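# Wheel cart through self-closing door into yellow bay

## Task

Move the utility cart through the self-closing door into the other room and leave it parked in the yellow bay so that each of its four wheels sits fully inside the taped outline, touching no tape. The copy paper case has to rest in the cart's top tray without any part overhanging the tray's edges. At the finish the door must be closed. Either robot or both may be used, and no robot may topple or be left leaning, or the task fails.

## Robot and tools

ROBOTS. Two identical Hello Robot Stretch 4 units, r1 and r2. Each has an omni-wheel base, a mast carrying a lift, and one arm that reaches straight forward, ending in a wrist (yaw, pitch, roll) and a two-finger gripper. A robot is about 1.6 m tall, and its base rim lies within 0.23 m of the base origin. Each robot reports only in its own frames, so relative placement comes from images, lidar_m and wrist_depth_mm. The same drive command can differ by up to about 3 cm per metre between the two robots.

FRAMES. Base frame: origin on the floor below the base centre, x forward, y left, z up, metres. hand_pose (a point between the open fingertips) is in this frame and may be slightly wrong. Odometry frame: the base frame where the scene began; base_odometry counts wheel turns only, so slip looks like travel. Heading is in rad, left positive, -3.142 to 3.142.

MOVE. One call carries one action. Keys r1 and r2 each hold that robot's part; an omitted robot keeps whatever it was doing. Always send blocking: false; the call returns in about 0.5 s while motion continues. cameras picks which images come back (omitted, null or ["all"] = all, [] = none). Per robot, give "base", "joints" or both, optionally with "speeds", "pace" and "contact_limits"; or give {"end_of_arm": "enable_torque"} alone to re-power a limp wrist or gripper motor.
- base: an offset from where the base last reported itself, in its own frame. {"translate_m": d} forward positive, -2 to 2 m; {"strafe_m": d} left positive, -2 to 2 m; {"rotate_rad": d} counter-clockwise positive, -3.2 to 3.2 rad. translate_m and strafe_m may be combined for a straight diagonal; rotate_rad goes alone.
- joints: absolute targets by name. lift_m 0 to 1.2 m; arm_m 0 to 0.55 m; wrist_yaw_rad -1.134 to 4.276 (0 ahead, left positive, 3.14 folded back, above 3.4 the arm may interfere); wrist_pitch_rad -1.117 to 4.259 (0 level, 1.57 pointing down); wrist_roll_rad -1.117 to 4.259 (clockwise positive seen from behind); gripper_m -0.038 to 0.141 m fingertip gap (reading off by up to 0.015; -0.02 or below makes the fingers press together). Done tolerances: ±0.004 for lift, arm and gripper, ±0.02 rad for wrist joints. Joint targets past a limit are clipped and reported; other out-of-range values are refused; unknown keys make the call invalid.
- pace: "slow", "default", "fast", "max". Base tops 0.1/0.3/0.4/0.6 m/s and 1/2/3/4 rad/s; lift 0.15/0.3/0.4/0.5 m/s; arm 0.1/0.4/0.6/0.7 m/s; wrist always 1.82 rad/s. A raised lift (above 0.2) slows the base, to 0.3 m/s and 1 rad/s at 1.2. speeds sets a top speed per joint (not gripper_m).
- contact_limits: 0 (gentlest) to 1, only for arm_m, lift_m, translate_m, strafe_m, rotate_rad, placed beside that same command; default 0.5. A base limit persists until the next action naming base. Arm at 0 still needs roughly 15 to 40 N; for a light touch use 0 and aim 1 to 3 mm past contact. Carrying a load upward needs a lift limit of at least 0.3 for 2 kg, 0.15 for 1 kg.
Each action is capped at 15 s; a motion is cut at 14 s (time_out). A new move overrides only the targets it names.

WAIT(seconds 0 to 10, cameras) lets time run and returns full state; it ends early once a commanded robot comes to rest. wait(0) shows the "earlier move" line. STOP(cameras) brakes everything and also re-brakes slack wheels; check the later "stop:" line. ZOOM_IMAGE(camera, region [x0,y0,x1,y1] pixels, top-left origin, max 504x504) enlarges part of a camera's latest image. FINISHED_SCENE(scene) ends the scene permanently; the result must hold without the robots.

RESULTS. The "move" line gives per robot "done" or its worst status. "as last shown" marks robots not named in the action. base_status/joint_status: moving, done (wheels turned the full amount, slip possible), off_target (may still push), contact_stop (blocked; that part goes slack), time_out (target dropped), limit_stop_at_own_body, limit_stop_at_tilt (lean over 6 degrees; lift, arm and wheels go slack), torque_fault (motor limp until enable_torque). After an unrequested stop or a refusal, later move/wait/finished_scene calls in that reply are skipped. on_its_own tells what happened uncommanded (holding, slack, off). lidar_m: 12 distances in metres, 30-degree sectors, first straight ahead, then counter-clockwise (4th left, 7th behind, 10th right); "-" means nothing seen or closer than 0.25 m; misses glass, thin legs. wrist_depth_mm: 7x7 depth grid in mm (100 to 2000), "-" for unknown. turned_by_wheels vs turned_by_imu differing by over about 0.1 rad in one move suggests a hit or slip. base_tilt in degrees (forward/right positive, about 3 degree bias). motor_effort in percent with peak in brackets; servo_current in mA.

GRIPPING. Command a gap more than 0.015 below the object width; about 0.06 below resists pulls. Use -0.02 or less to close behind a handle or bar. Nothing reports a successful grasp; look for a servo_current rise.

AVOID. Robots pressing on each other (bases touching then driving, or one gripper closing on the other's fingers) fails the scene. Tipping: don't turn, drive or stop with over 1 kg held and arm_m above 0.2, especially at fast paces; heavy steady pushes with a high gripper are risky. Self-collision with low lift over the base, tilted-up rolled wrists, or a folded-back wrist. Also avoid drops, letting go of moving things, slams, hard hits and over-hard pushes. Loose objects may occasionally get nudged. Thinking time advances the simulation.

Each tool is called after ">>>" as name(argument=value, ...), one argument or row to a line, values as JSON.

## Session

>>> move(
  blocking=false,
)

Scene clock: 0.00 s.
r1.base_odometry: x=+0.000 y=+0.000 heading=+0.000
r1.turned_by_wheels: +0.000
r1.turned_by_imu: +0.000
r1.base_tilt: forward=-1.6 right=+1.3
r1.lidar_m: 0.96 1.73 2.02 2.40 3.92 1.60 0.85 0.77 0.78 0.89 0.77 0.78
r1.base_status: not commanded
r1.joint_positions: lift_m=+0.124 arm_m=+0.000 wrist_yaw_rad=+3.194 wrist_pitch_rad=+0.002 wrist_roll_rad=+0.000 gripper_m=+0.056
r1.joint_status: not commanded
r1.measured_speeds: all 0
r1.motor_effort: lift_m=+19 arm_m=-4 wheel_0=-2 wheel_1=+1 wheel_2=+0
r1.servo_current: wrist_yaw_rad=59 wrist_pitch_rad=46 wrist_roll_rad=46 gripper_m=39
r1.hand_pose: x=-0.1216 y=+0.0722 z=+0.3019 quat_wxyz=(-0.026, -0.001, +0.000, +1.000) (m; r1's base frame)
r1.wrist_depth_mm: - 135 - - - - - / - 123 135 - - - - / - 121 191 - - - - / 110 136 194 - - - - / 137 - - - 1618 - - / 226 - 190 1098 188 1160 1118 / 224 163 750 798 768 768 759
r2.base_odometry: x=+0.000 y=+0.000 heading=+0.000
r2.turned_by_wheels: +0.000
r2.turned_by_imu: +0.000
r2.base_tilt: forward=-0.6 right=+0.1
r2.lidar_m: 1.29 1.32 1.58 2.33 2.36 2.78 1.41 1.41 2.77 2.39 2.42 1.48
r2.base_status: not commanded
r2.joint_positions: lift_m=+0.200 arm_m=+0.000 wrist_yaw_rad=+3.211 wrist_pitch_rad=+0.001 wrist_roll_rad=+0.000 gripper_m=+0.056
r2.joint_status: not commanded
r2.measured_speeds: all 0
r2.motor_effort: lift_m=+18 arm_m=-4 wheel_0=-1 wheel_1=+1 wheel_2=+1
r2.servo_current: wrist_yaw_rad=46 wrist_pitch_rad=39 wrist_roll_rad=52 gripper_m=52
r2.hand_pose: x=-0.1229 y=+0.0671 z=+0.3779 quat_wxyz=(-0.035, -0.001, +0.000, +0.999) (m; r2's base frame)
r2.wrist_depth_mm: - - 137 - - - - / - - 137 - - - - / - 109 138 - - - - / - 140 175 - - - - / 214 - - - - - - / 213 1281 196 1255 190 1336 1182 / 208 243 866 - - 854 878
pictures: r1_head_camera, r1_head_left_camera, r1_head_right_camera, r1_wrist_camera, r2_head_camera, r2_head_left_camera, r2_head_right_camera, r2_wrist_camera
Images, in order (width x height): r1_head_camera 420x560, r1_head_left_camera 420x672, r1_head_right_camera 420x672, r1_wrist_camera 616x392, r2_head_camera 420x560, r2_head_left_camera 420x672, r2_head_right_camera 420x672, r2_wrist_camera 616x392.

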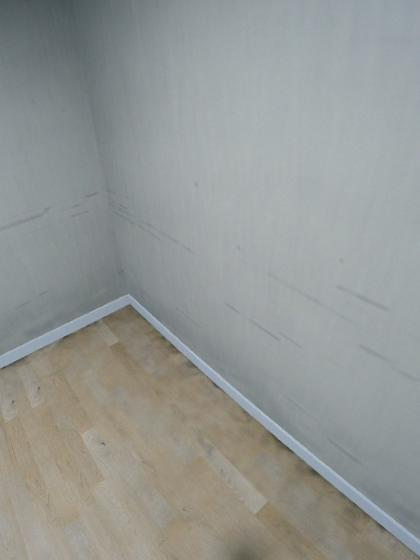

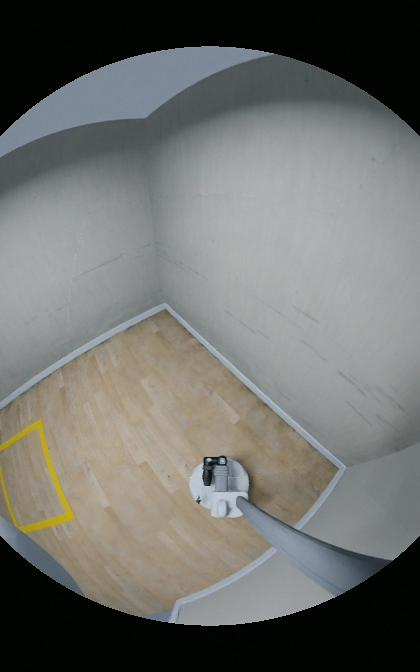

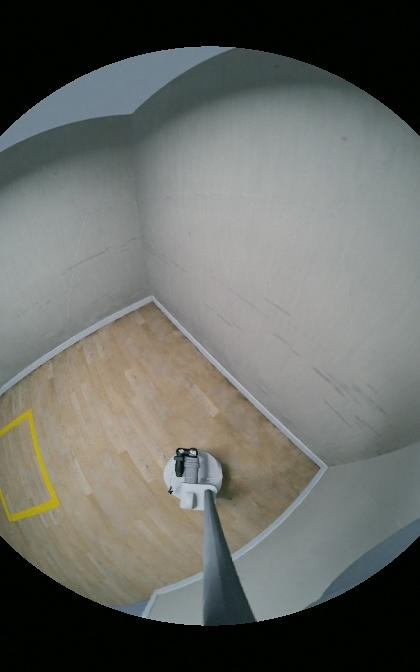

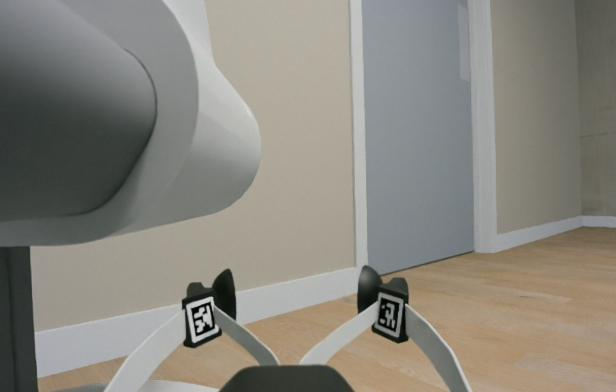

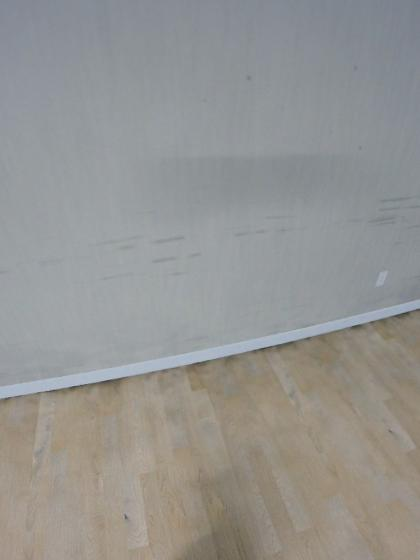

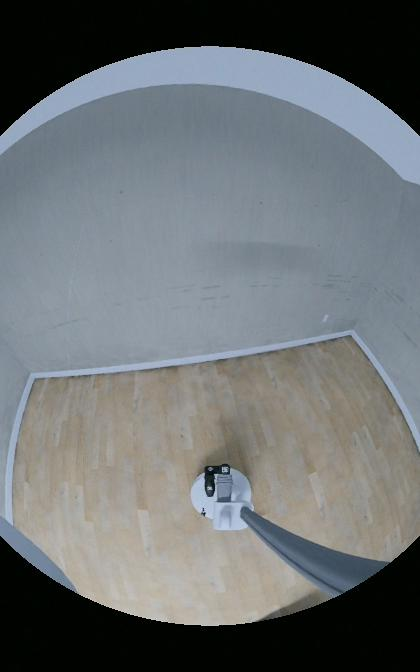

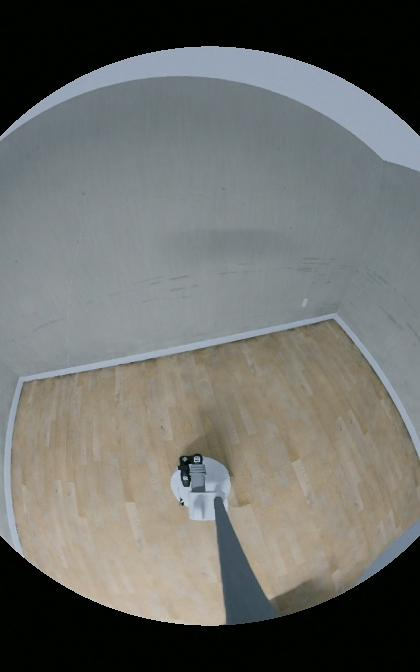

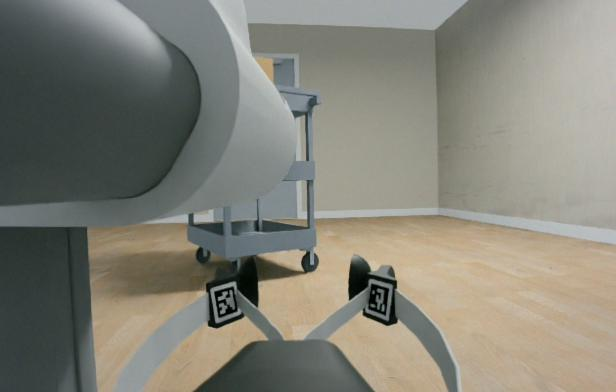

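>>> move(
  blocking=false,
  r1={"base":{"rotate_rad":2.5}},
  r2={"base":{"rotate_rad":-3.1}},
  cameras=[],
)

>>> wait(
  seconds=2.2,
  cameras=[],
)

>>> wait(
  seconds=2,
  cameras=["r1_head_camera","r1_head_left_camera","r2_head_camera","r2_head_left_camera","r2_head_right_camera"],
)

Scene clock: 9.33 s.
move: r1 moving; r2 moving
r1.base_odometry: x=+0.000 y=+0.000 heading=+0.253
r1.turned_by_wheels: +0.253
r1.turned_by_imu: +0.253
r1.base_tilt: forward=-1.6 right=+1.3
r1.lidar_m: 1.15 2.01 2.11 2.98 2.65 1.07 0.80 0.74 0.81 0.80 0.72 0.82
r1.base_status: rotate_rad moving
r1.joint_positions: lift_m=+0.124 arm_m=+0.000 wrist_yaw_rad=+3.194 wrist_pitch_rad=+0.002 wrist_roll_rad=+0.000 gripper_m=+0.056
r1.joint_status: not commanded
r1.measured_speeds: translate_m=+0.000 strafe_m=+0.000 rotate_rad=+0.974 lift_m=+0.000 arm_m=+0.000 wrist_yaw_rad=+0.000 wrist_pitch_rad=+0.000 wrist_roll_rad=+0.000
r1.motor_effort: lift_m=+19(20) arm_m=-4(4) wheel_0=-7(9) wheel_1=-6(7) wheel_2=-6(7)
r1.servo_current: wrist_yaw_rad=46(59) wrist_pitch_rad=39(52) wrist_roll_rad=33(65) gripper_m=39(46)
r1.hand_pose: x=-0.1216 y=+0.0722 z=+0.3019 quat_wxyz=(-0.026, -0.001, +0.000, +1.000) (m; r1's base frame)
r1.wrist_depth_mm: - 135 - - - - 1808 / - 123 135 - - - 1808 / - 121 192 - - - 1756 / 111 136 195 - - - 1808 / 137 - - - - - 1756 / 226 - 190 976 188 1118 1138 / 224 152 759 798 778 750 759
r2.base_odometry: x=+0.000 y=+0.000 heading=-0.252
r2.turned_by_wheels: -0.252
r2.turned_by_imu: -0.244
r2.base_tilt: forward=-0.7 right=+0.0
r2.lidar_m: 1.35 1.27 1.41 2.01 2.34 2.43 3.58 1.41 3.28 2.43 2.39 1.79
r2.base_status: rotate_rad moving
r2.joint_positions: lift_m=+0.200 arm_m=+0.000 wrist_yaw_rad=+3.211 wrist_pitch_rad=+0.001 wrist_roll_rad=+0.000 gripper_m=+0.056
r2.joint_status: not commanded
r2.measured_speeds: translate_m=+0.001 strafe_m=+0.000 rotate_rad=-0.977 lift_m=+0.000 arm_m=+0.000 wrist_yaw_rad=+0.000 wrist_pitch_rad=+0.000 wrist_roll_rad=+0.000
r2.motor_effort: lift_m=+18(18) arm_m=-4(4) wheel_0=+11(11) wheel_1=+9(10) wheel_2=+10(11)
r2.servo_current: wrist_yaw_rad=52(52) wrist_pitch_rad=46(46) wrist_roll_rad=52(65) gripper_m=46(52)
r2.hand_pose: x=-0.1229 y=+0.0671 z=+0.3779 quat_wxyz=(-0.035, -0.001, +0.000, +0.999) (m; r2's base frame)
r2.wrist_depth_mm: - - 137 - - - - / - - 137 - - - - / - 109 138 - - - - / - 140 176 - - - - / 214 1756 - - - - - / 213 1281 196 1308 190 1336 1182 / 208 242 878 - - 854 878
pictures: none
No camera images: "cameras" was empty.

Scene clock: 11.37 s.
earlier move: r1 done; r2 moving
r1.base_odometry: x=+0.000 y=+0.000 heading=+2.500
r1.turned_by_wheels: +2.247
r1.turned_by_imu: +2.259
r1.base_tilt: forward=-1.6 right=+1.3
r1.lidar_m: 2.04 0.94 0.74 0.75 0.85 0.78 0.76 0.87 1.41 2.03 2.26 3.60
r1.base_status: done
r1.joint_positions: lift_m=+0.124 arm_m=+0.000 wrist_yaw_rad=+3.194 wrist_pitch_rad=+0.002 wrist_roll_rad=+0.000 gripper_m=+0.056
r1.joint_status: not commanded
r1.measured_speeds: all 0
r1.motor_effort: lift_m=+20(20) arm_m=-4(4) wheel_0=-3(10) wheel_1=+0(9) wheel_2=+0(8)
r1.servo_current: wrist_yaw_rad=52(65) wrist_pitch_rad=33(52) wrist_roll_rad=39(65) gripper_m=39(52)
r1.hand_pose: x=-0.1216 y=+0.0722 z=+0.3019 quat_wxyz=(-0.026, -0.001, +0.000, +1.000) (m; r1's base frame)
r1.wrist_depth_mm: - 135 - - - - - / - 124 135 - - - - / - 121 192 - - - - / 111 136 194 - - - - / 137 - - - - - - / 226 - 190 - 187 - - / 759 759 750 143 732 683 750
r2.base_odometry: x=+0.000 y=+0.000 heading=-3.099
r2.turned_by_wheels: -2.847
r2.turned_by_imu: -2.770
r2.base_tilt: forward=-0.7 right=+0.1
r2.lidar_m: 1.40 1.59 2.67 2.37 2.29 1.44 1.30 1.33 1.68 2.33 2.37 2.91
r2.base_status: rotate_rad moving
r2.joint_positions: lift_m=+0.200 arm_m=+0.000 wrist_yaw_rad=+3.211 wrist_pitch_rad=+0.001 wrist_roll_rad=+0.000 gripper_m=+0.056
r2.joint_status: not commanded
r2.measured_speeds: translate_m=+0.000 strafe_m=+0.001 rotate_rad=-0.060 lift_m=+0.000 arm_m=+0.000 wrist_yaw_rad=+0.000 wrist_pitch_rad=+0.000 wrist_roll_rad=+0.000
r2.motor_effort: lift_m=+18(18) arm_m=-4(4) wheel_0=+2(14) wheel_1=+2(11) wheel_2=+3(11)
r2.servo_current: wrist_yaw_rad=46(52) wrist_pitch_rad=46(46) wrist_roll_rad=46(65) gripper_m=52(52)
r2.hand_pose: x=-0.1228 y=+0.0671 z=+0.3779 quat_wxyz=(-0.035, -0.001, +0.000, +0.999) (m; r2's base frame)
r2.wrist_depth_mm: - - 137 - - - - / - 107 137 - - - - / - 110 138 235 - - - / - 140 165 - - - - / 216 - - - - - - / 213 1205 193 1138 190 1229 1205 / 211 243 878 - - 854 854
wait: 2.03 of 2.2 s (r1 has come to rest)
pictures: none
No camera images: "cameras" was empty.

Scene clock: 11.67 s.
earlier move: r2 done
r1.base_odometry: x=+0.000 y=+0.000 heading=+2.500
r1.turned_by_wheels: +0.000
r1.turned_by_imu: +0.000
r1.base_tilt: forward=-1.6 right=+1.3
r1.lidar_m: 2.03 0.95 0.76 0.75 0.83 0.78 0.77 0.87 1.42 2.02 2.27 3.59
r1.base_status: done
r1.joint_positions: lift_m=+0.124 arm_m=+0.000 wrist_yaw_rad=+3.194 wrist_pitch_rad=+0.002 wrist_roll_rad=+0.000 gripper_m=+0.056
r1.joint_status: not commanded
r1.measured_speeds: all 0
r1.motor_effort: lift_m=+20(20) arm_m=-4(4) wheel_0=-2(10) wheel_1=+0(9) wheel_2=+0(8)
r1.servo_current: wrist_yaw_rad=39(65) wrist_pitch_rad=46(52) wrist_roll_rad=39(65) gripper_m=39(52)
r1.hand_pose: x=-0.1216 y=+0.0722 z=+0.3019 quat_wxyz=(-0.026, -0.001, +0.000, +1.000) (m; r1's base frame)
r1.wrist_depth_mm: - 135 - - - - - / - 123 135 - - - - / - 121 191 - - - - / 110 136 195 - - - - / 137 - - - - - - / 226 - 190 - 187 - - / 750 759 759 143 741 683 741
r2.base_odometry: x=+0.000 y=+0.000 heading=-3.099
r2.turned_by_wheels: +0.000
r2.turned_by_imu: +0.000
r2.base_tilt: forward=-0.7 right=+0.1
r2.lidar_m: 1.42 1.61 2.65 2.39 2.28 1.46 1.32 1.30 1.63 2.34 2.35 2.91
r2.base_status: done
r2.joint_positions: lift_m=+0.200 arm_m=+0.000 wrist_yaw_rad=+3.211 wrist_pitch_rad=+0.001 wrist_roll_rad=+0.000 gripper_m=+0.056
r2.joint_status: not commanded
r2.measured_speeds: all 0
r2.motor_effort: lift_m=+18(18) arm_m=-4(4) wheel_0=+3(14) wheel_1=+2(11) wheel_2=+4(11)
r2.servo_current: wrist_yaw_rad=52(52) wrist_pitch_rad=39(46) wrist_roll_rad=46(65) gripper_m=52(52)
r2.hand_pose: x=-0.1228 y=+0.0671 z=+0.3779 quat_wxyz=(-0.035, -0.001, +0.000, +0.999) (m; r2's base frame)
r2.wrist_depth_mm: - - 137 - - - - / - 107 137 - - - - / - 110 138 236 - - - / - 140 165 - - - - / 216 - - - - - - / 213 1182 192 1182 190 1229 1182 / 211 245 878 - - 842 878
wait: 0.30 of 2 s (r2 has come to rest)
pictures: r1_head_camera, r1_head_left_camera, r2_head_camera, r2_head_left_camera, r2_head_right_camera
Images, in order (width x height): r1_head_camera 420x560, r1_head_left_camera 420x672, r2_head_camera 420x560, r2_head_left_camera 420x672, r2_head_right_camera 420x672.

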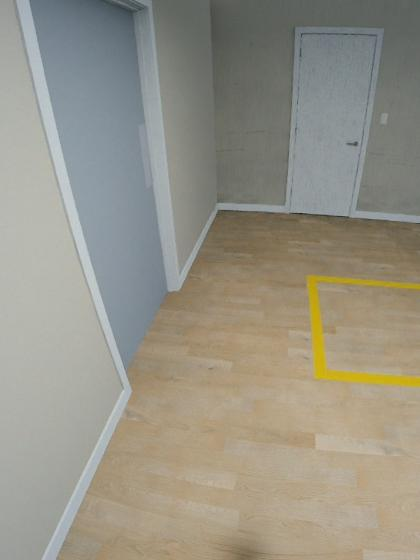

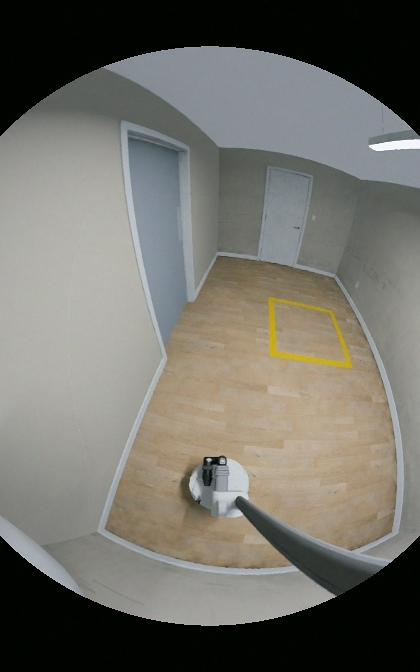

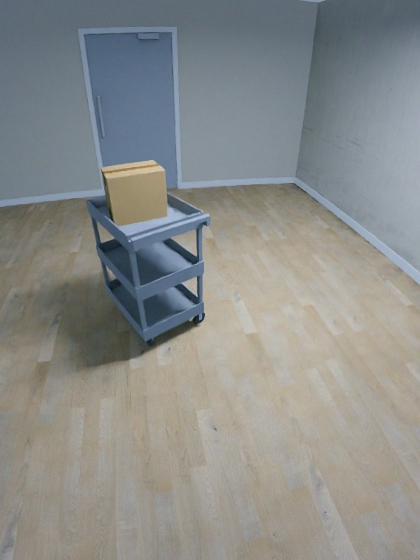

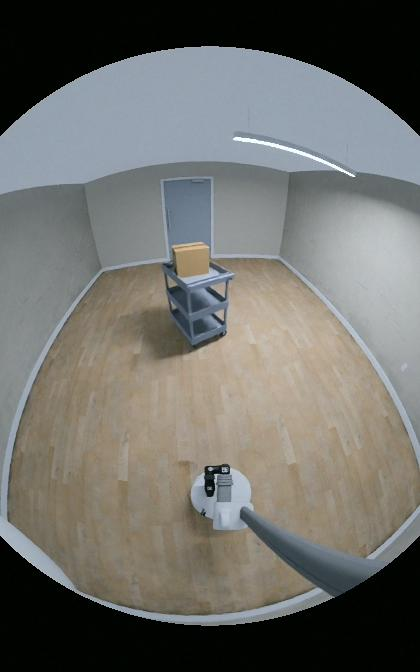

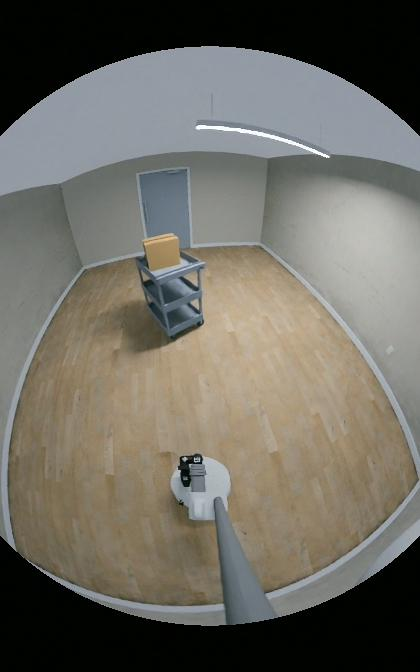

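>>> zoom_image(
  camera="r2_head_camera",
  region=[60, 140, 260, 360],
)

Scaled by 2.291 from the camera's 420x560 image, which has a finer 1200x1600 frame.

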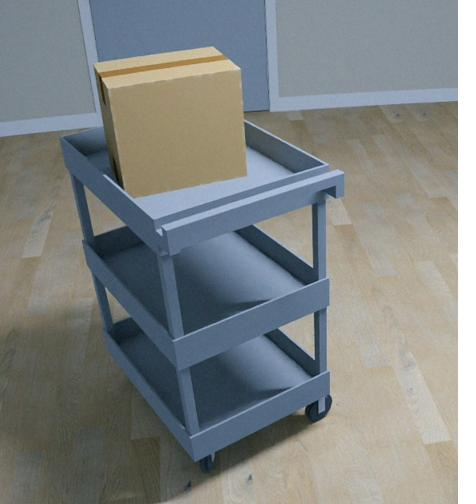

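>>> move(
  blocking=false,
  r1={"base":{"translate_m":1.53,"strafe_m":-0.18},"pace":"fast"},
  r2={"base":{"rotate_rad":0.215},"joints":{"lift_m":0.683,"wrist_yaw_rad":0.0,"gripper_m":0.12}},
  cameras=[],
)

>>> wait(
  seconds=2.5,
  cameras=[],
)

>>> move(
  blocking=false,
  r2={"base":{"translate_m":0.7,"strafe_m":-0.02},"joints":{"wrist_roll_rad":1.57}},
  cameras=[],
)

>>> wait(
  seconds=4,
  cameras=["r1_head_camera","r2_head_camera"],
)

Scene clock: 51.30 s.
move: r1 moving; r2 moving
r1.base_odometry: x=-0.037 y=+0.035 heading=+2.500
r1.turned_by_wheels: +0.000
r1.turned_by_imu: +0.000
r1.base_tilt: forward=-1.6 right=+1.3
r1.lidar_m: 2.01 0.91 0.76 0.75 0.85 0.83 0.82 0.92 1.49 2.04 2.25 3.57
r1.base_status: translate_m moving; strafe_m moving
r1.joint_positions: lift_m=+0.124 arm_m=+0.000 wrist_yaw_rad=+3.194 wrist_pitch_rad=+0.002 wrist_roll_rad=+0.000 gripper_m=+0.056
r1.joint_status: not commanded
r1.measured_speeds: translate_m=+0.194 strafe_m=-0.022 rotate_rad=-0.007 lift_m=+0.000 arm_m=+0.000 wrist_yaw_rad=+0.000 wrist_pitch_rad=+0.000 wrist_roll_rad=+0.000
r1.motor_effort: lift_m=+19(20) arm_m=-4(4) wheel_0=+9(11) wheel_1=+6(7) wheel_2=-10(11)
r1.servo_current: wrist_yaw_rad=78(78) wrist_pitch_rad=39(46) wrist_roll_rad=39(52) gripper_m=39(46)
r1.hand_pose: x=-0.1216 y=+0.0722 z=+0.3019 quat_wxyz=(-0.026, -0.001, +0.000, +1.000) (m; r1's base frame)
r1.wrist_depth_mm: - 135 - - - - - / - 121 135 - - - - / - 124 157 - - - - / 107 136 191 - - - - / 137 - - - - - - / 220 - 190 - 188 - - / 750 759 741 788 788 715 759
r2.base_odometry: x=+0.000 y=+0.000 heading=-2.908
r2.turned_by_wheels: +0.191
r2.turned_by_imu: +0.186
r2.base_tilt: forward=-0.7 right=+0.0
r2.lidar_m: 1.41 3.33 2.46 2.38 1.81 1.36 1.29 1.38 1.94 2.32 2.44 3.43
r2.base_status: rotate_rad moving
r2.joint_positions: lift_m=+0.238 arm_m=+0.000 wrist_yaw_rad=+2.650 wrist_pitch_rad=+0.001 wrist_roll_rad=+0.000 gripper_m=+0.075
r2.joint_status: lift_m moving; wrist_yaw_rad moving; gripper_m moving
r2.measured_speeds: translate_m=-0.001 strafe_m=+0.000 rotate_rad=+0.341 lift_m=+0.146 arm_m=+0.000 wrist_yaw_rad=-1.732 wrist_pitch_rad=+0.000 wrist_roll_rad=+0.000
r2.motor_effort: lift_m=+23(24) arm_m=-4(4) wheel_0=-7(9) wheel_1=-3(10) wheel_2=-4(10)
r2.servo_current: wrist_yaw_rad=85(130) wrist_pitch_rad=39(46) wrist_roll_rad=33(52) gripper_m=85(98)
r2.hand_pose: x=-0.0420 y=+0.2132 z=+0.4157 quat_wxyz=(+0.243, -0.001, +0.000, +0.970) (m; r2's base frame)
r2.wrist_depth_mm: - - - - - - - / 198 - - - - - - / 200 - - - - - - / 233 - - - - - - / - - - - - 1863 - / - 1138 191 1366 188 1464 1281 / 1008 931 1025 - 976 904 931
pictures: none
No camera images: "cameras" was empty.

Scene clock: 53.70 s.
earlier move: r1 moving; r2 done
r1.base_odometry: x=-0.699 y=+0.662 heading=+2.500
r1.turned_by_wheels: +0.000
r1.turned_by_imu: +0.000
r1.base_tilt: forward=-1.6 right=+1.3
r1.lidar_m: 1.73 0.98 0.69 0.69 0.76 1.29 1.72 1.94 2.10 2.06 2.30 2.99
r1.base_status: translate_m moving; strafe_m moving
r1.joint_positions: lift_m=+0.124 arm_m=+0.000 wrist_yaw_rad=+3.194 wrist_pitch_rad=+0.002 wrist_roll_rad=+0.000 gripper_m=+0.056
r1.joint_status: not commanded
r1.measured_speeds: translate_m=+0.397 strafe_m=-0.048 rotate_rad=+0.004 lift_m=+0.000 arm_m=+0.000 wrist_yaw_rad=+0.000 wrist_pitch_rad=+0.000 wrist_roll_rad=+0.000
r1.motor_effort: lift_m=+20(20) arm_m=-4(4) wheel_0=+6(12) wheel_1=+3(8) wheel_2=-6(13)
r1.servo_current: wrist_yaw_rad=65(78) wrist_pitch_rad=39(52) wrist_roll_rad=59(72) gripper_m=39(52)
r1.hand_pose: x=-0.1216 y=+0.0722 z=+0.3019 quat_wxyz=(-0.026, -0.001, +0.000, +1.000) (m; r1's base frame)
r1.wrist_depth_mm: - 134 - - - - - / - 120 137 - - - - / - 123 157 - - - - / 107 135 188 - - - - / 212 - 1708 - - - - / 991 1229 194 1182 187 1138 1098 / 230 759 759 778 778 768 768
r2.base_odometry: x=+0.000 y=+0.000 heading=-2.885
r2.turned_by_wheels: +0.023
r2.turned_by_imu: +0.023
r2.base_tilt: forward=-0.7 right=+0.1
r2.lidar_m: 1.41 3.24 2.46 2.38 1.79 1.37 1.32 1.40 1.97 2.33 2.48 1.65
r2.base_status: done
r2.joint_positions: lift_m=+0.683 arm_m=+0.000 wrist_yaw_rad=+0.003 wrist_pitch_rad=+0.001 wrist_roll_rad=+0.000 gripper_m=+0.120
r2.joint_status: all done
r2.measured_speeds: all 0
r2.motor_effort: lift_m=+21(25) arm_m=-4(4) wheel_0=-3(9) wheel_1=-3(10) wheel_2=-6(10)
r2.servo_current: wrist_yaw_rad=46(130) wrist_pitch_rad=39(46) wrist_roll_rad=52(59) gripper_m=52(111)
r2.hand_pose: x=+0.4596 y=-0.0866 z=+0.8606 quat_wxyz=(+1.000, +0.000, +0.001, +0.001) (m; r2's base frame)
r2.wrist_depth_mm: - - - - - - - / - - - - - - - / - - - - - - - / - - - 1464 - - - / - - - - - - - / - - 201 163 193 - - / 1983 1863 1921 - 1921 1756 1808
wait: 2.40 of 2.5 s (r2 has come to rest)
pictures: none
No camera images: "cameras" was empty.

Scene clock: 54.20 s.
earlier move: r1 moving
move: r2 moving
r1.base_odometry: x=-0.844 y=+0.800 heading=+2.500
r1.turned_by_wheels: +0.000
r1.turned_by_imu: +0.000
r1.base_tilt: forward=-1.6 right=+1.3
r1.lidar_m: 1.64 0.98 0.78 0.68 0.77 1.24 1.94 2.17 2.12 2.10 2.33 2.78
r1.base_status: translate_m moving; strafe_m moving
r1.joint_positions: lift_m=+0.124 arm_m=+0.000 wrist_yaw_rad=+3.194 wrist_pitch_rad=+0.002 wrist_roll_rad=+0.000 gripper_m=+0.056
r1.joint_status: not commanded
r1.measured_speeds: translate_m=+0.397 strafe_m=-0.047 rotate_rad=+0.003 lift_m=+0.000 arm_m=+0.000 wrist_yaw_rad=+0.000 wrist_pitch_rad=+0.000 wrist_roll_rad=+0.000
r1.motor_effort: lift_m=+20(20) arm_m=-4(4) wheel_0=+5(8) wheel_1=+5(6) wheel_2=-7(7)
r1.servo_current: wrist_yaw_rad=59(65) wrist_pitch_rad=46(46) wrist_roll_rad=52(59) gripper_m=39(46)
r1.hand_pose: x=-0.1216 y=+0.0722 z=+0.3019 quat_wxyz=(-0.026, -0.001, +0.000, +1.000) (m; r1's base frame)
r1.wrist_depth_mm: - 134 - - - - - / - 119 137 - - - - / - 123 156 - - - - / 108 135 204 - - - - / 212 - - - 1863 1756 - / 1008 1205 192 1205 188 1118 1098 / 230 768 759 798 778 759 750
r2.base_odometry: x=-0.030 y=-0.007 heading=-2.885
r2.turned_by_wheels: +0.000
r2.turned_by_imu: +0.000
r2.base_tilt: forward=-0.7 right=+0.1
r2.lidar_m: 1.36 3.25 2.45 2.37 1.83 1.39 1.33 1.42 2.03 2.33 2.47 1.61
r2.base_status: translate_m moving; strafe_m moving
r2.joint_positions: lift_m=+0.683 arm_m=+0.000 wrist_yaw_rad=+0.003 wrist_pitch_rad=+0.001 wrist_roll_rad=+0.588 gripper_m=+0.120
r2.joint_status: wrist_roll_rad moving
r2.measured_speeds: translate_m=+0.121 strafe_m=-0.002 rotate_rad=+0.002 lift_m=+0.000 arm_m=+0.000 wrist_yaw_rad=+0.000 wrist_pitch_rad=+0.000 wrist_roll_rad=+1.820
r2.motor_effort: lift_m=+21(21) arm_m=-4(4) wheel_0=+7(8) wheel_1=+6(8) wheel_2=-11(13)
r2.servo_current: wrist_yaw_rad=52(59) wrist_pitch_rad=33(46) wrist_roll_rad=65(111) gripper_m=52(52)
r2.hand_pose: x=+0.4596 y=-0.0866 z=+0.8606 quat_wxyz=(+0.957, +0.290, +0.001, +0.001) (m; r2's base frame)
r2.wrist_depth_mm: - - - - - - - / - - - - - - - / - - - - - - - / - - - 1430 - - - / - - - - 1336 - 1756 / - - 198 1708 186 1499 1336 / - - - - - 1308 1138
pictures: none
No camera images: "cameras" was empty.

Scene clock: 55.93 s.
earlier move: r1 done; r2 moving
r1.base_odometry: x=-1.118 y=+1.060 heading=+2.500
r1.turned_by_wheels: +0.000
r1.turned_by_imu: +0.000
r1.base_tilt: forward=-1.6 right=+1.3
r1.lidar_m: 1.63 0.87 0.75 0.73 0.81 1.19 2.29 2.57 2.15 2.12 2.35 2.41
r1.base_status: done
r1.joint_positions: lift_m=+0.124 arm_m=+0.000 wrist_yaw_rad=+3.194 wrist_pitch_rad=+0.002 wrist_roll_rad=+0.000 gripper_m=+0.056
r1.joint_status: not commanded
r1.measured_speeds: all 0
r1.motor_effort: lift_m=+19(20) arm_m=-4(4) wheel_0=+0(8) wheel_1=+0(6) wheel_2=+2(7)
r1.servo_current: wrist_yaw_rad=46(72) wrist_pitch_rad=39(52) wrist_roll_rad=46(65) gripper_m=39(46)
r1.hand_pose: x=-0.1216 y=+0.0722 z=+0.3019 quat_wxyz=(-0.026, -0.001, +0.000, +1.000) (m; r1's base frame)
r1.wrist_depth_mm: - 134 - - - - - / - 123 146 - - - - / - 121 191 - - - - / 111 136 207 - - - - / 216 - - - - - - / 1008 1205 195 1182 187 1138 1025 / 759 759 759 809 788 759 759
r2.base_odometry: x=-0.478 y=-0.111 heading=-2.885
r2.turned_by_wheels: +0.000
r2.turned_by_imu: +0.000
r2.base_tilt: forward=-0.7 right=+0.1
r2.lidar_m: 0.89 3.23 2.47 2.35 2.47 1.85 1.80 1.90 2.42 2.33 2.50 1.07
r2.base_status: translate_m moving; strafe_m moving
r2.joint_positions: lift_m=+0.683 arm_m=+0.000 wrist_yaw_rad=+0.003 wrist_pitch_rad=+0.001 wrist_roll_rad=+1.568 gripper_m=+0.120
r2.joint_status: all done
r2.measured_speeds: translate_m=+0.301 strafe_m=-0.008 rotate_rad=+0.003 lift_m=+0.000 arm_m=+0.000 wrist_yaw_rad=+0.000 wrist_pitch_rad=+0.000 wrist_roll_rad=+0.000
r2.motor_effort: lift_m=+21(22) arm_m=-4(4) wheel_0=+8(11) wheel_1=+5(8) wheel_2=-9(14)
r2.servo_current: wrist_yaw_rad=39(59) wrist_pitch_rad=39(46) wrist_roll_rad=46(111) gripper_m=46(59)
r2.hand_pose: x=+0.4596 y=-0.0866 z=+0.8606 quat_wxyz=(+0.708, +0.706, +0.001, +0.001) (m; r2's base frame)
r2.wrist_depth_mm: - - - - - 1661 1182 / - - - - - 1618 1182 / - - - - - 1182 - / - - - 1008 - 798 - / - - 1008 976 1366 741 - / - - 198 - 197 1430 1182 / - - - - - 1756 1182
wait: 1.73 of 4 s (r1 has come to rest)
pictures: r1_head_camera, r2_head_camera
Images, in order (width x height): r1_head_camera 420x560, r2_head_camera 420x560.

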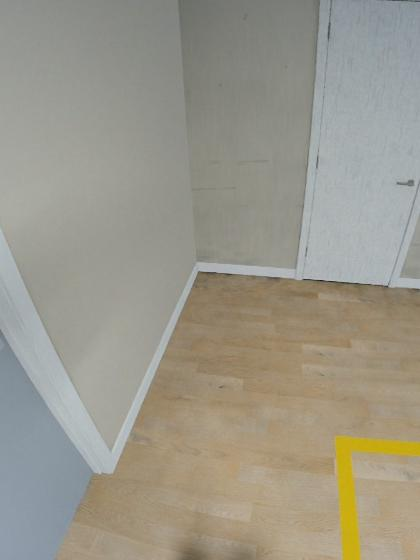

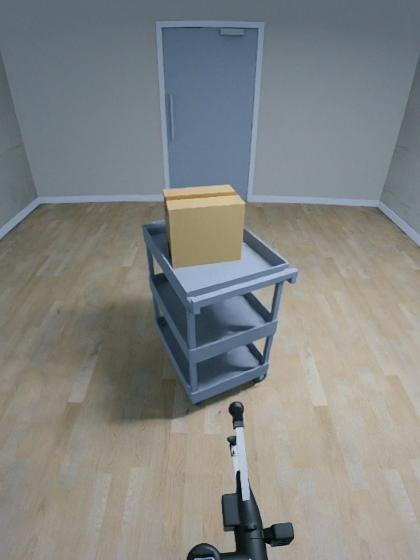

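>>> move(
  blocking=false,
  r1={"base":{"rotate_rad":1.36},"joints":{"lift_m":0.127,"wrist_yaw_rad":3.09}},
  cameras=[],
)

>>> wait(
  seconds=3,
  cameras=["r1_head_camera","r2_head_camera"],
)

Scene clock: 64.00 s.
earlier move: r2 done
move: r1 moving
r1.base_odometry: x=-1.118 y=+1.060 heading=+2.752
r1.turned_by_wheels: +0.252
r1.turned_by_imu: +0.253
r1.base_tilt: forward=-1.6 right=+1.3
r1.lidar_m: 1.08 0.80 0.74 0.77 0.89 1.94 2.34 2.30 2.10 2.17 2.54 2.40
r1.base_status: rotate_rad moving
r1.joint_positions: lift_m=+0.127 arm_m=+0.000 wrist_yaw_rad=+3.093 wrist_pitch_rad=+0.002 wrist_roll_rad=+0.000 gripper_m=+0.056
r1.joint_status: lift_m moving; wrist_yaw_rad moving
r1.measured_speeds: translate_m=+0.002 strafe_m=-0.001 rotate_rad=+0.973 lift_m=+0.000 arm_m=+0.000 wrist_yaw_rad=+0.000 wrist_pitch_rad=+0.000 wrist_roll_rad=+0.000
r1.motor_effort: lift_m=+25(25) arm_m=-4(4) wheel_0=-8(9) wheel_1=-6(9) wheel_2=-7(7)
r1.servo_current: wrist_yaw_rad=33(72) wrist_pitch_rad=46(46) wrist_roll_rad=39(59) gripper_m=46(46)
r1.hand_pose: x=-0.1129 y=+0.1014 z=+0.3041 quat_wxyz=(+0.024, -0.001, +0.000, +1.000) (m; r1's base frame)
r1.wrist_depth_mm: 136 138 - - - - - / 112 139 - - - - - / 115 139 263 - - - - / 136 153 - - - - - / - - - - - - 1708 / 1205 1229 193 1182 187 1138 1118 / 866 759 750 798 778 768 809
r2.base_odometry: x=-0.682 y=-0.158 heading=-2.885
r2.turned_by_wheels: +0.000
r2.turned_by_imu: +0.001
r2.base_tilt: forward=-0.7 right=+0.1
r2.lidar_m: 0.67 3.26 2.45 2.35 2.53 2.08 1.99 2.11 2.43 2.35 2.45 0.83
r2.base_status: done
r2.joint_positions: lift_m=+0.683 arm_m=+0.000 wrist_yaw_rad=+0.003 wrist_pitch_rad=+0.001 wrist_roll_rad=+1.568 gripper_m=+0.120
r2.joint_status: not commanded
r2.measured_speeds: all 0
r2.motor_effort: lift_m=+21(21) arm_m=-4(4) wheel_0=+2(3) wheel_1=+4(4) wheel_2=-2(2)
r2.servo_current: wrist_yaw_rad=52(52) wrist_pitch_rad=39(46) wrist_roll_rad=46(59) gripper_m=59(59)
r2.hand_pose: x=+0.4596 y=-0.0866 z=+0.8606 quat_wxyz=(+0.708, +0.706, +0.001, +0.001) (m; r2's base frame)
r2.wrist_depth_mm: - - - - - 1708 1182 / - - - 676 - 683 1182 / - - - 627 - 634 904 / - - 809 591 - 585 580 / - - 788 564 - - 544 / - - 200 473 200 530 530 / - - - - - 1708 1182
pictures: none
No camera images: "cameras" was empty.

Scene clock: 65.43 s.
earlier move: r1 done
r1.base_odometry: x=-1.118 y=+1.060 heading=-2.424
r1.turned_by_wheels: +1.107
r1.turned_by_imu: +1.113
r1.base_tilt: forward=-1.6 right=+1.3
r1.lidar_m: 0.71 0.76 0.94 2.28 2.37 2.21 2.11 2.18 2.53 2.42 1.00 0.79
r1.base_status: done
r1.joint_positions: lift_m=+0.127 arm_m=+0.000 wrist_yaw_rad=+3.092 wrist_pitch_rad=+0.002 wrist_roll_rad=+0.000 gripper_m=+0.056
r1.joint_status: all done
r1.measured_speeds: all 0
r1.motor_effort: lift_m=+23(25) arm_m=-4(4) wheel_0=-4(9) wheel_1=-2(9) wheel_2=+0(7)
r1.servo_current: wrist_yaw_rad=39(72) wrist_pitch_rad=39(52) wrist_roll_rad=52(72) gripper_m=39(46)
r1.hand_pose: x=-0.1128 y=+0.1015 z=+0.3042 quat_wxyz=(+0.025, -0.001, +0.000, +1.000) (m; r1's base frame)
r1.wrist_depth_mm: 136 138 - - - - - / 114 139 - - - - - / 117 139 277 - - - - / 137 159 - - - - - / - - - - - - - / 1229 1229 194 1182 187 1160 1098 / 866 759 759 143 778 759 798
r2.base_odometry: x=-0.682 y=-0.158 heading=-2.885
r2.turned_by_wheels: +0.000
r2.turned_by_imu: +0.000
r2.base_tilt: forward=-0.7 right=+0.0
r2.lidar_m: 0.68 3.22 2.45 2.33 2.55 2.07 2.00 2.15 2.41 2.34 2.48 0.82
r2.base_status: done
r2.joint_positions: lift_m=+0.683 arm_m=+0.000 wrist_yaw_rad=+0.003 wrist_pitch_rad=+0.001 wrist_roll_rad=+1.568 gripper_m=+0.120
r2.joint_status: not commanded
r2.measured_speeds: all 0
r2.motor_effort: lift_m=+21(21) arm_m=-4(4) wheel_0=+2(3) wheel_1=+4(4) wheel_2=-2(2)
r2.servo_current: wrist_yaw_rad=52(52) wrist_pitch_rad=46(46) wrist_roll_rad=39(59) gripper_m=46(59)
r2.hand_pose: x=+0.4596 y=-0.0866 z=+0.8606 quat_wxyz=(+0.708, +0.706, +0.001, +0.001) (m; r2's base frame)
r2.wrist_depth_mm: - - - - - 1661 1182 / - - - 683 - 661 1182 / - - - 640 - 634 891 / - - 809 591 - 591 574 / - - 798 559 - - 544 / - - 200 469 200 535 530 / - - - - - 1708 1205
wait: 1.43 of 3 s (r1 has come to rest)
pictures: r1_head_camera, r2_head_camera
Images, in order (width x height): r1_head_camera 420x560, r2_head_camera 420x560.

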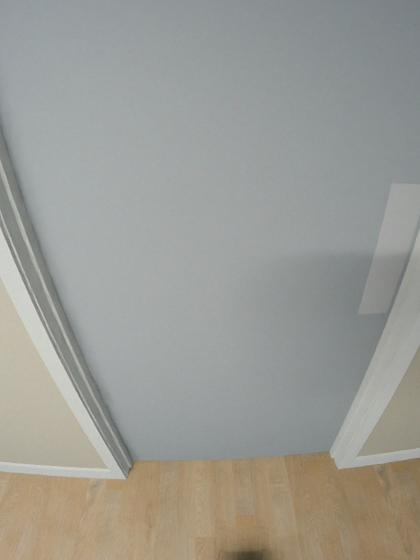

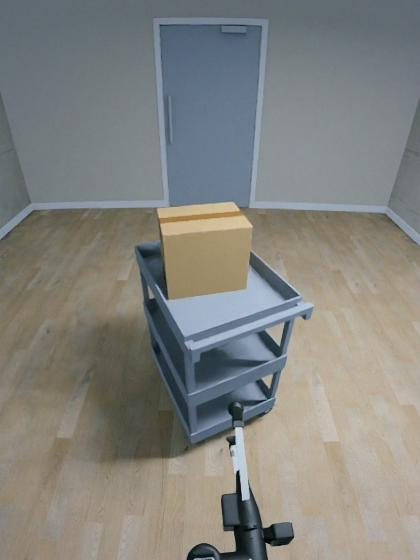

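>>> move(
  blocking=false,
  r1={"base":{"translate_m":0.3,"strafe_m":-0.14},"pace":"default"},
  r2={"base":{"translate_m":0.27,"strafe_m":-0.065},"pace":"slow"},
  cameras=[],
)

>>> wait(
  seconds=2.5,
  cameras=[],
)

>>> move(
  blocking=false,
  r1={"base":{"translate_m":1.15},"pace":"slow","contact_limits":{"translate_m":0.9}},
  cameras=[],
)

>>> wait(
  seconds=2,
  cameras=["r2_wrist_camera","r2_head_camera"],
)

Scene clock: 76.60 s.
move: r1 moving; r2 moving
r1.base_odometry: x=-1.151 y=+1.050 heading=-2.424
r1.turned_by_wheels: +0.000
r1.turned_by_imu: +0.000
r1.base_tilt: forward=-1.6 right=+1.3
r1.lidar_m: 0.71 0.73 0.87 2.19 2.39 2.26 2.14 2.21 2.52 2.39 0.97 0.78
r1.base_status: translate_m moving; strafe_m moving
r1.joint_positions: lift_m=+0.127 arm_m=+0.000 wrist_yaw_rad=+3.092 wrist_pitch_rad=+0.002 wrist_roll_rad=+0.000 gripper_m=+0.056
r1.joint_status: not commanded
r1.measured_speeds: translate_m=+0.121 strafe_m=-0.058 rotate_rad=-0.002 lift_m=+0.000 arm_m=+0.000 wrist_yaw_rad=+0.000 wrist_pitch_rad=+0.000 wrist_roll_rad=+0.000
r1.motor_effort: lift_m=+23(23) arm_m=-4(4) wheel_0=+9(10) wheel_1=+2(3) wheel_2=-7(9)
r1.servo_current: wrist_yaw_rad=46(59) wrist_pitch_rad=46(52) wrist_roll_rad=39(52) gripper_m=46(46)
r1.hand_pose: x=-0.1128 y=+0.1015 z=+0.3042 quat_wxyz=(+0.025, -0.001, +0.000, +1.000) (m; r1's base frame)
r1.wrist_depth_mm: 136 138 - - - - - / 114 139 - - - - - / 117 140 276 - - - - / 137 159 - - - - - / - - - - - - - / 1205 1229 194 1205 187 1138 1078 / 854 759 750 143 778 768 788
r2.base_odometry: x=-0.695 y=-0.158 heading=-2.885
r2.turned_by_wheels: +0.000
r2.turned_by_imu: +0.001
r2.base_tilt: forward=-0.7 right=+0.1
r2.lidar_m: 0.68 3.26 2.47 2.37 2.55 2.09 2.03 2.13 2.45 2.36 2.49 0.80
r2.base_status: translate_m moving; strafe_m moving
r2.joint_positions: lift_m=+0.683 arm_m=+0.000 wrist_yaw_rad=+0.003 wrist_pitch_rad=+0.001 wrist_roll_rad=+1.568 gripper_m=+0.120
r2.joint_status: not commanded
r2.measured_speeds: translate_m=+0.050 strafe_m=-0.012 rotate_rad=+0.000 lift_m=+0.000 arm_m=+0.000 wrist_yaw_rad=+0.000 wrist_pitch_rad=+0.000 wrist_roll_rad=+0.000
r2.motor_effort: lift_m=+21(21) arm_m=-4(4) wheel_0=+8(8) wheel_1=+5(7) wheel_2=-10(10)
r2.servo_current: wrist_yaw_rad=46(59) wrist_pitch_rad=46(46) wrist_roll_rad=59(59) gripper_m=52(52)
r2.hand_pose: x=+0.4596 y=-0.0866 z=+0.8606 quat_wxyz=(+0.708, +0.706, +0.001, +0.001) (m; r2's base frame)
r2.wrist_depth_mm: - - - - - 1661 1160 / - - - 668 - 661 1205 / - - - 627 - 627 891 / - - 809 585 - 574 574 / - - 778 554 1138 - 535 / - - 200 473 198 525 521 / - - - - - 1708 1182
pictures: none
No camera images: "cameras" was empty.

Scene clock: 78.57 s.
earlier move: r1 done; r2 moving
r1.base_odometry: x=-1.436 y=+0.968 heading=-2.423
r1.turned_by_wheels: +0.000
r1.turned_by_imu: +0.000
r1.base_tilt: forward=-1.6 right=+1.3
r1.lidar_m: 0.45 0.45 0.63 1.33 2.53 2.55 2.40 2.48 2.39 1.87 0.54 0.49
r1.base_status: done
r1.joint_positions: lift_m=+0.127 arm_m=+0.000 wrist_yaw_rad=+3.092 wrist_pitch_rad=+0.002 wrist_roll_rad=+0.000 gripper_m=+0.056
r1.joint_status: not commanded
r1.measured_speeds: all 0
r1.motor_effort: lift_m=+23(23) arm_m=-3(4) wheel_0=+1(11) wheel_1=+2(6) wheel_2=+1(10)
r1.servo_current: wrist_yaw_rad=59(72) wrist_pitch_rad=46(52) wrist_roll_rad=39(65) gripper_m=46(52)
r1.hand_pose: x=-0.1128 y=+0.1015 z=+0.3042 quat_wxyz=(+0.025, -0.001, +0.000, +1.000) (m; r1's base frame)
r1.wrist_depth_mm: 136 138 - - - - - / 114 139 - - - - - / 117 140 274 - - - - / 137 159 - - - - - / - - - - - - - / 1205 1229 194 1205 187 1138 1118 / 854 759 723 153 732 759 798
r2.base_odometry: x=-0.880 y=-0.162 heading=-2.885
r2.turned_by_wheels: +0.000
r2.turned_by_imu: +0.000
r2.base_tilt: forward=-0.7 right=+0.1
r2.lidar_m: 0.48 1.03 2.49 2.39 2.52 2.29 2.21 2.34 2.38 2.32 2.44 0.62
r2.base_status: translate_m moving; strafe_m moving
r2.joint_positions: lift_m=+0.683 arm_m=+0.000 wrist_yaw_rad=+0.003 wrist_pitch_rad=+0.001 wrist_roll_rad=+1.568 gripper_m=+0.120
r2.joint_status: not commanded
r2.measured_speeds: translate_m=+0.096 strafe_m=-0.022 rotate_rad=-0.002 lift_m=+0.000 arm_m=+0.000 wrist_yaw_rad=+0.000 wrist_pitch_rad=+0.000 wrist_roll_rad=+0.000
r2.motor_effort: lift_m=+21(21) arm_m=-4(4) wheel_0=+4(10) wheel_1=+4(7) wheel_2=-8(11)
r2.servo_current: wrist_yaw_rad=52(59) wrist_pitch_rad=46(52) wrist_roll_rad=59(59) gripper_m=46(59)
r2.hand_pose: x=+0.4596 y=-0.0866 z=+0.8606 quat_wxyz=(+0.708, +0.706, +0.001, +0.001) (m; r2's base frame)
r2.wrist_depth_mm: - - - 496 - 1708 1118 / - - - 469 - 1808 469 / - - - 442 - 768 442 / - - 634 415 - - 415 / - - 621 394 394 - - / - - 200 314 196 - - / - - 591 - - - -
wait: 1.97 of 2.5 s (r1 has come to rest)
pictures: none
No camera images: "cameras" was empty.

Scene clock: 79.07 s.
earlier move: r2 moving
move: r1 moving
r1.base_odometry: x=-1.446 y=+0.960 heading=-2.423
r1.turned_by_wheels: +0.000
r1.turned_by_imu: +0.000
r1.base_tilt: forward=-1.6 right=+1.3
r1.lidar_m: 0.41 0.44 0.62 1.32 2.51 2.55 2.41 2.50 2.37 1.81 0.53 0.48
r1.base_status: translate_m moving
r1.joint_positions: lift_m=+0.127 arm_m=+0.000 wrist_yaw_rad=+3.092 wrist_pitch_rad=+0.002 wrist_roll_rad=+0.000 gripper_m=+0.056
r1.joint_status: not commanded
r1.measured_speeds: translate_m=+0.049 strafe_m=+0.000 rotate_rad=+0.001 lift_m=+0.000 arm_m=+0.000 wrist_yaw_rad=+0.000 wrist_pitch_rad=+0.000 wrist_roll_rad=+0.000
r1.motor_effort: lift_m=+23(23) arm_m=-4(4) wheel_0=+5(6) wheel_1=+3(6) wheel_2=-7(7)
r1.servo_current: wrist_yaw_rad=52(59) wrist_pitch_rad=46(52) wrist_roll_rad=46(59) gripper_m=39(46)
r1.contact_limits: translate_m 0.9
r1.hand_pose: x=-0.1128 y=+0.1015 z=+0.3042 quat_wxyz=(+0.025, -0.001, +0.000, +1.000) (m; r1's base frame)
r1.wrist_depth_mm: 136 138 - - - - - / 114 139 - - - - - / 117 140 277 - - - - / 137 160 - - - - - / - - - - - - - / 1205 1205 193 1182 187 1138 1118 / 866 759 715 154 750 768 798
r2.base_odometry: x=-0.928 y=-0.163 heading=-2.885
r2.turned_by_wheels: +0.000
r2.turned_by_imu: +0.000
r2.base_tilt: forward=-0.7 right=+0.1
r2.lidar_m: 0.45 0.82 2.51 2.41 2.59 2.34 2.25 2.38 2.37 2.31 2.43 0.57
r2.base_status: translate_m moving; strafe_m moving
r2.joint_positions: lift_m=+0.683 arm_m=+0.000 wrist_yaw_rad=+0.003 wrist_pitch_rad=+0.001 wrist_roll_rad=+1.568 gripper_m=+0.120
r2.joint_status: not commanded
r2.measured_speeds: translate_m=+0.081 strafe_m=-0.019 rotate_rad=+0.000 lift_m=+0.000 arm_m=+0.000 wrist_yaw_rad=+0.000 wrist_pitch_rad=+0.000 wrist_roll_rad=+0.000
r2.motor_effort: lift_m=+21(21) arm_m=-4(4) wheel_0=+4(7) wheel_1=+6(6) wheel_2=-7(9)
r2.servo_current: wrist_yaw_rad=59(59) wrist_pitch_rad=46(46) wrist_roll_rad=46(59) gripper_m=46(59)
r2.hand_pose: x=+0.4596 y=-0.0866 z=+0.8606 quat_wxyz=(+0.708, +0.706, +0.001, +0.001) (m; r2's base frame)
r2.wrist_depth_mm: - - - 404 - 1708 1182 / - - - 424 - 1863 430 / - - - 397 - 1708 - / - - 591 375 384 878 - / - - 569 349 353 - - / - - 200 282 200 - - / - - 549 - - - -
pictures: none
No camera images: "cameras" was empty.

Scene clock: 80.13 s.
earlier move: r1 moving; r2 done
r1.base_odometry: x=-1.517 y=+0.898 heading=-2.423
r1.turned_by_wheels: +0.000
r1.turned_by_imu: +0.000
r1.base_tilt: forward=-1.6 right=+1.3
r1.lidar_m: 0.33 0.36 0.50 0.99 2.51 2.64 2.52 2.61 2.37 1.33 0.47 0.37
r1.base_status: translate_m moving
r1.joint_positions: lift_m=+0.127 arm_m=+0.000 wrist_yaw_rad=+3.092 wrist_pitch_rad=+0.002 wrist_roll_rad=+0.000 gripper_m=+0.056
r1.joint_status: not commanded
r1.measured_speeds: translate_m=+0.100 strafe_m=-0.001 rotate_rad=+0.003 lift_m=+0.000 arm_m=+0.000 wrist_yaw_rad=+0.000 wrist_pitch_rad=+0.000 wrist_roll_rad=+0.000
r1.motor_effort: lift_m=+23(23) arm_m=-4(4) wheel_0=+7(7) wheel_1=+3(7) wheel_2=-5(7)
r1.servo_current: wrist_yaw_rad=59(72) wrist_pitch_rad=39(52) wrist_roll_rad=65(65) gripper_m=39(46)
r1.contact_limits: translate_m 0.9
r1.hand_pose: x=-0.1128 y=+0.1015 z=+0.3042 quat_wxyz=(+0.025, -0.001, +0.000, +1.000) (m; r1's base frame)
r1.wrist_depth_mm: 136 138 - - - - - / 114 139 - - - - - / 117 140 276 - - - - / 137 159 - - - - - / - - - - - - - / 1205 1229 194 1205 187 1138 1098 / 798 723 750 153 788 768 798
r2.base_odometry: x=-0.959 y=-0.164 heading=-2.885
r2.turned_by_wheels: +0.000
r2.turned_by_imu: +0.000
r2.base_tilt: forward=-0.6 right=+0.1
r2.lidar_m: 0.41 0.72 2.50 2.42 2.57 2.33 2.27 2.41 2.38 2.32 2.45 0.55
r2.base_status: done
r2.joint_positions: lift_m=+0.683 arm_m=+0.000 wrist_yaw_rad=+0.003 wrist_pitch_rad=+0.001 wrist_roll_rad=+1.568 gripper_m=+0.120
r2.joint_status: not commanded
r2.measured_speeds: all 0
r2.motor_effort: lift_m=+21(21) arm_m=-4(4) wheel_0=+4(7) wheel_1=+5(6) wheel_2=-7(9)
r2.servo_current: wrist_yaw_rad=59(59) wrist_pitch_rad=39(46) wrist_roll_rad=39(59) gripper_m=46(59)
r2.hand_pose: x=+0.4596 y=-0.0866 z=+0.8606 quat_wxyz=(+0.708, +0.706, +0.001, +0.001) (m; r2's base frame)
r2.wrist_depth_mm: - - - 377 - 1537 1182 / - - - 392 418 1499 433 / - - - 366 - 1863 - / - - 559 345 351 831 - / - - 549 322 325 - - / - - 200 255 200 - - / - - 521 - - - -
wait: 1.07 of 2 s (r2 has come to rest)
pictures: r2_head_camera, r2_wrist_camera
Images, in order (width x height): r2_head_camera 420x560, r2_wrist_camera 616x392.

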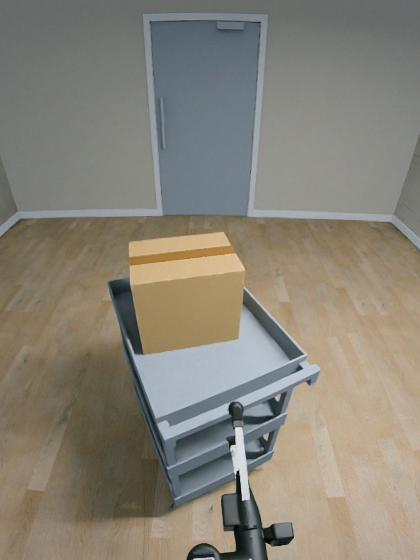

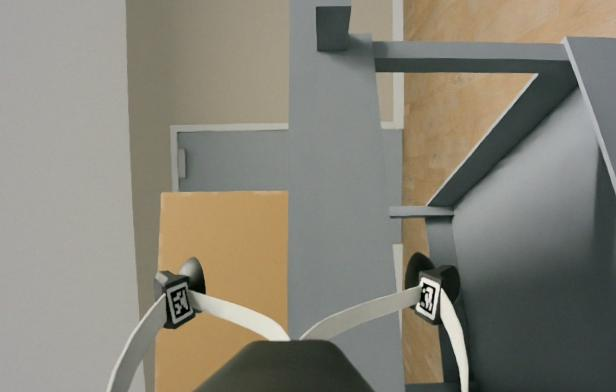

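>>> move(
  blocking=false,
  r2={"base":{"translate_m":0.13},"pace":"slow"},
  cameras=[],
)

>>> wait(
  seconds=3,
  cameras=["r2_wrist_camera","r1_head_camera","r2_head_camera"],
)

Scene clock: 89.50 s.
earlier move: r1 moving
move: r2 moving
r1.base_odometry: x=-2.221 y=+0.281 heading=-2.423
r1.turned_by_wheels: +0.000
r1.turned_by_imu: +0.005
r1.base_tilt: forward=-1.6 right=+1.3
r1.lidar_m: 0.29 0.25 - 0.25 0.32 0.89 3.51 0.60 0.70 1.76 2.28 3.05
r1.base_status: translate_m moving
r1.joint_positions: lift_m=+0.127 arm_m=+0.000 wrist_yaw_rad=+3.093 wrist_pitch_rad=+0.002 wrist_roll_rad=+0.000 gripper_m=+0.056
r1.joint_status: not commanded
r1.measured_speeds: translate_m=+0.101 strafe_m=+0.001 rotate_rad=-0.004 lift_m=+0.000 arm_m=+0.000 wrist_yaw_rad=+0.000 wrist_pitch_rad=+0.000 wrist_roll_rad=+0.000
r1.motor_effort: lift_m=+21(21) arm_m=+5(5) wheel_0=+5(7) wheel_1=+10(12) wheel_2=-8(10)
r1.servo_current: wrist_yaw_rad=52(72) wrist_pitch_rad=39(46) wrist_roll_rad=46(65) gripper_m=39(46)
r1.contact_limits: translate_m 0.9
r1.hand_pose: x=-0.1129 y=+0.1014 z=+0.3044 quat_wxyz=(+0.024, -0.001, +0.000, +1.000) (m; r1's base frame)
r1.wrist_depth_mm: - 137 - - - - 715 / - 137 - - - - 723 / 110 137 210 - - - 732 / 126 138 - - - - 759 / 1756 - - - - - 1576 / 1098 1255 193 1229 187 1160 931 / 809 750 759 798 778 759 723
r2.base_odometry: x=-0.972 y=-0.167 heading=-2.885
r2.turned_by_wheels: +0.000
r2.turned_by_imu: +0.001
r2.base_tilt: forward=-0.7 right=+0.1
r2.lidar_m: 0.41 0.65 2.52 2.41 2.58 2.36 2.30 2.44 2.37 2.30 2.43 0.50
r2.base_status: translate_m moving
r2.joint_positions: lift_m=+0.683 arm_m=+0.000 wrist_yaw_rad=+0.003 wrist_pitch_rad=+0.001 wrist_roll_rad=+1.568 gripper_m=+0.120
r2.joint_status: not commanded
r2.measured_speeds: translate_m=+0.048 strafe_m=+0.001 rotate_rad=-0.001 lift_m=+0.000 arm_m=+0.000 wrist_yaw_rad=+0.000 wrist_pitch_rad=+0.000 wrist_roll_rad=+0.000
r2.motor_effort: lift_m=+21(21) arm_m=-4(4) wheel_0=+8(8) wheel_1=+5(7) wheel_2=-9(12)
r2.servo_current: wrist_yaw_rad=59(59) wrist_pitch_rad=39(46) wrist_roll_rad=39(59) gripper_m=52(52)
r2.hand_pose: x=+0.4596 y=-0.0866 z=+0.8606 quat_wxyz=(+0.708, +0.706, +0.001, +0.001) (m; r2's base frame)
r2.wrist_depth_mm: - - - 370 - 1397 1118 / - - - 379 410 1576 484 / - - - 355 - 1863 - / - - 539 334 342 878 - / - - 535 317 317 - - / - - 200 246 198 - - / - - 508 - - - -
pictures: none
No camera images: "cameras" was empty.

Scene clock: 91.33 s.
earlier move: r1 done; r2 moving
r1.base_odometry: x=-2.301 y=+0.211 heading=-2.423
r1.turned_by_wheels: +0.000
r1.turned_by_imu: +0.000
r1.base_tilt: forward=-1.6 right=+1.3
r1.lidar_m: 1.71 0.25 3.53 0.25 0.29 0.72 3.64 0.68 0.85 2.13 2.28 3.06
r1.base_status: done
r1.joint_positions: lift_m=+0.127 arm_m=+0.000 wrist_yaw_rad=+3.093 wrist_pitch_rad=+0.002 wrist_roll_rad=+0.000 gripper_m=+0.056
r1.joint_status: not commanded
r1.measured_speeds: all 0
r1.motor_effort: lift_m=+21(21) arm_m=+5(5) wheel_0=+4(7) wheel_1=+8(13) wheel_2=-6(10)
r1.servo_current: wrist_yaw_rad=59(72) wrist_pitch_rad=39(46) wrist_roll_rad=46(65) gripper_m=39(52)
r1.contact_limits: translate_m 0.9
r1.hand_pose: x=-0.1129 y=+0.1014 z=+0.3044 quat_wxyz=(+0.024, -0.001, +0.000, +1.000) (m; r1's base frame)
r1.wrist_depth_mm: - 137 - - - - 430 / - 137 - - - - 436 / 110 138 211 - - - 452 / 126 138 286 - - - 462 / 691 - - - - - 462 / 759 1229 193 1205 187 1118 462 / 750 759 759 809 788 768 459
r2.base_odometry: x=-1.085 y=-0.197 heading=-2.885
r2.turned_by_wheels: +0.000
r2.turned_by_imu: +0.000
r2.base_tilt: forward=-0.7 right=+0.0
r2.lidar_m: 0.31 0.33 2.49 2.43 2.60 2.49 2.41 2.57 2.39 2.31 2.44 0.43
r2.base_status: translate_m moving
r2.joint_positions: lift_m=+0.683 arm_m=+0.000 wrist_yaw_rad=-0.003 wrist_pitch_rad=+0.003 wrist_roll_rad=+1.568 gripper_m=+0.120
r2.joint_status: not commanded
r2.measured_speeds: all 0
r2.motor_effort: lift_m=+21(21) arm_m=-4(4) wheel_0=+5(10) wheel_1=+6(7) wheel_2=-13(13)
r2.servo_current: wrist_yaw_rad=46(59) wrist_pitch_rad=46(46) wrist_roll_rad=39(65) gripper_m=52(59)
r2.hand_pose: x=+0.4591 y=-0.0882 z=+0.8600 quat_wxyz=(+0.708, +0.706, +0.000, -0.002) (m; r2's base frame)
r2.wrist_depth_mm: - - - 206 298 314 314 / - - - 193 266 1708 1205 / - - - 177 245 1661 521 / - - - 168 229 741 - / - 427 427 154 216 809 - / - 413 418 146 199 183 - / - 404 407 - 194 - -
wait: 1.83 of 3 s (r1 has come to rest)
pictures: r1_head_camera, r2_head_camera, r2_wrist_camera
Images, in order (width x height): r1_head_camera 420x560, r2_head_camera 420x560, r2_wrist_camera 616x392.

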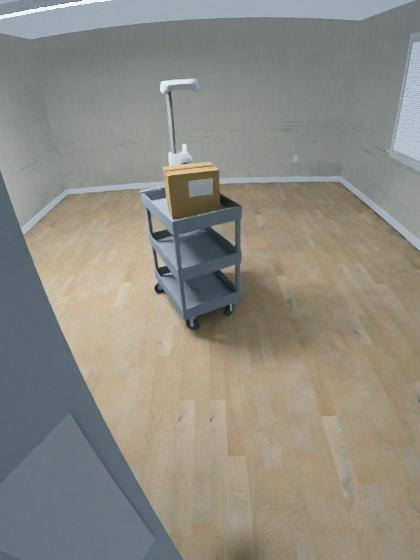

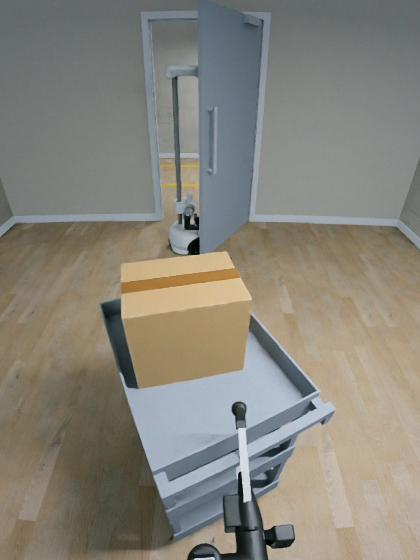

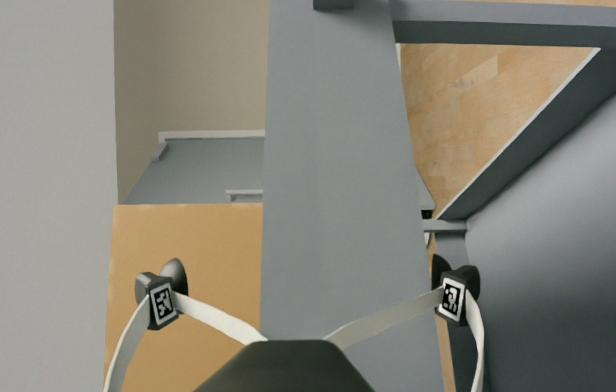

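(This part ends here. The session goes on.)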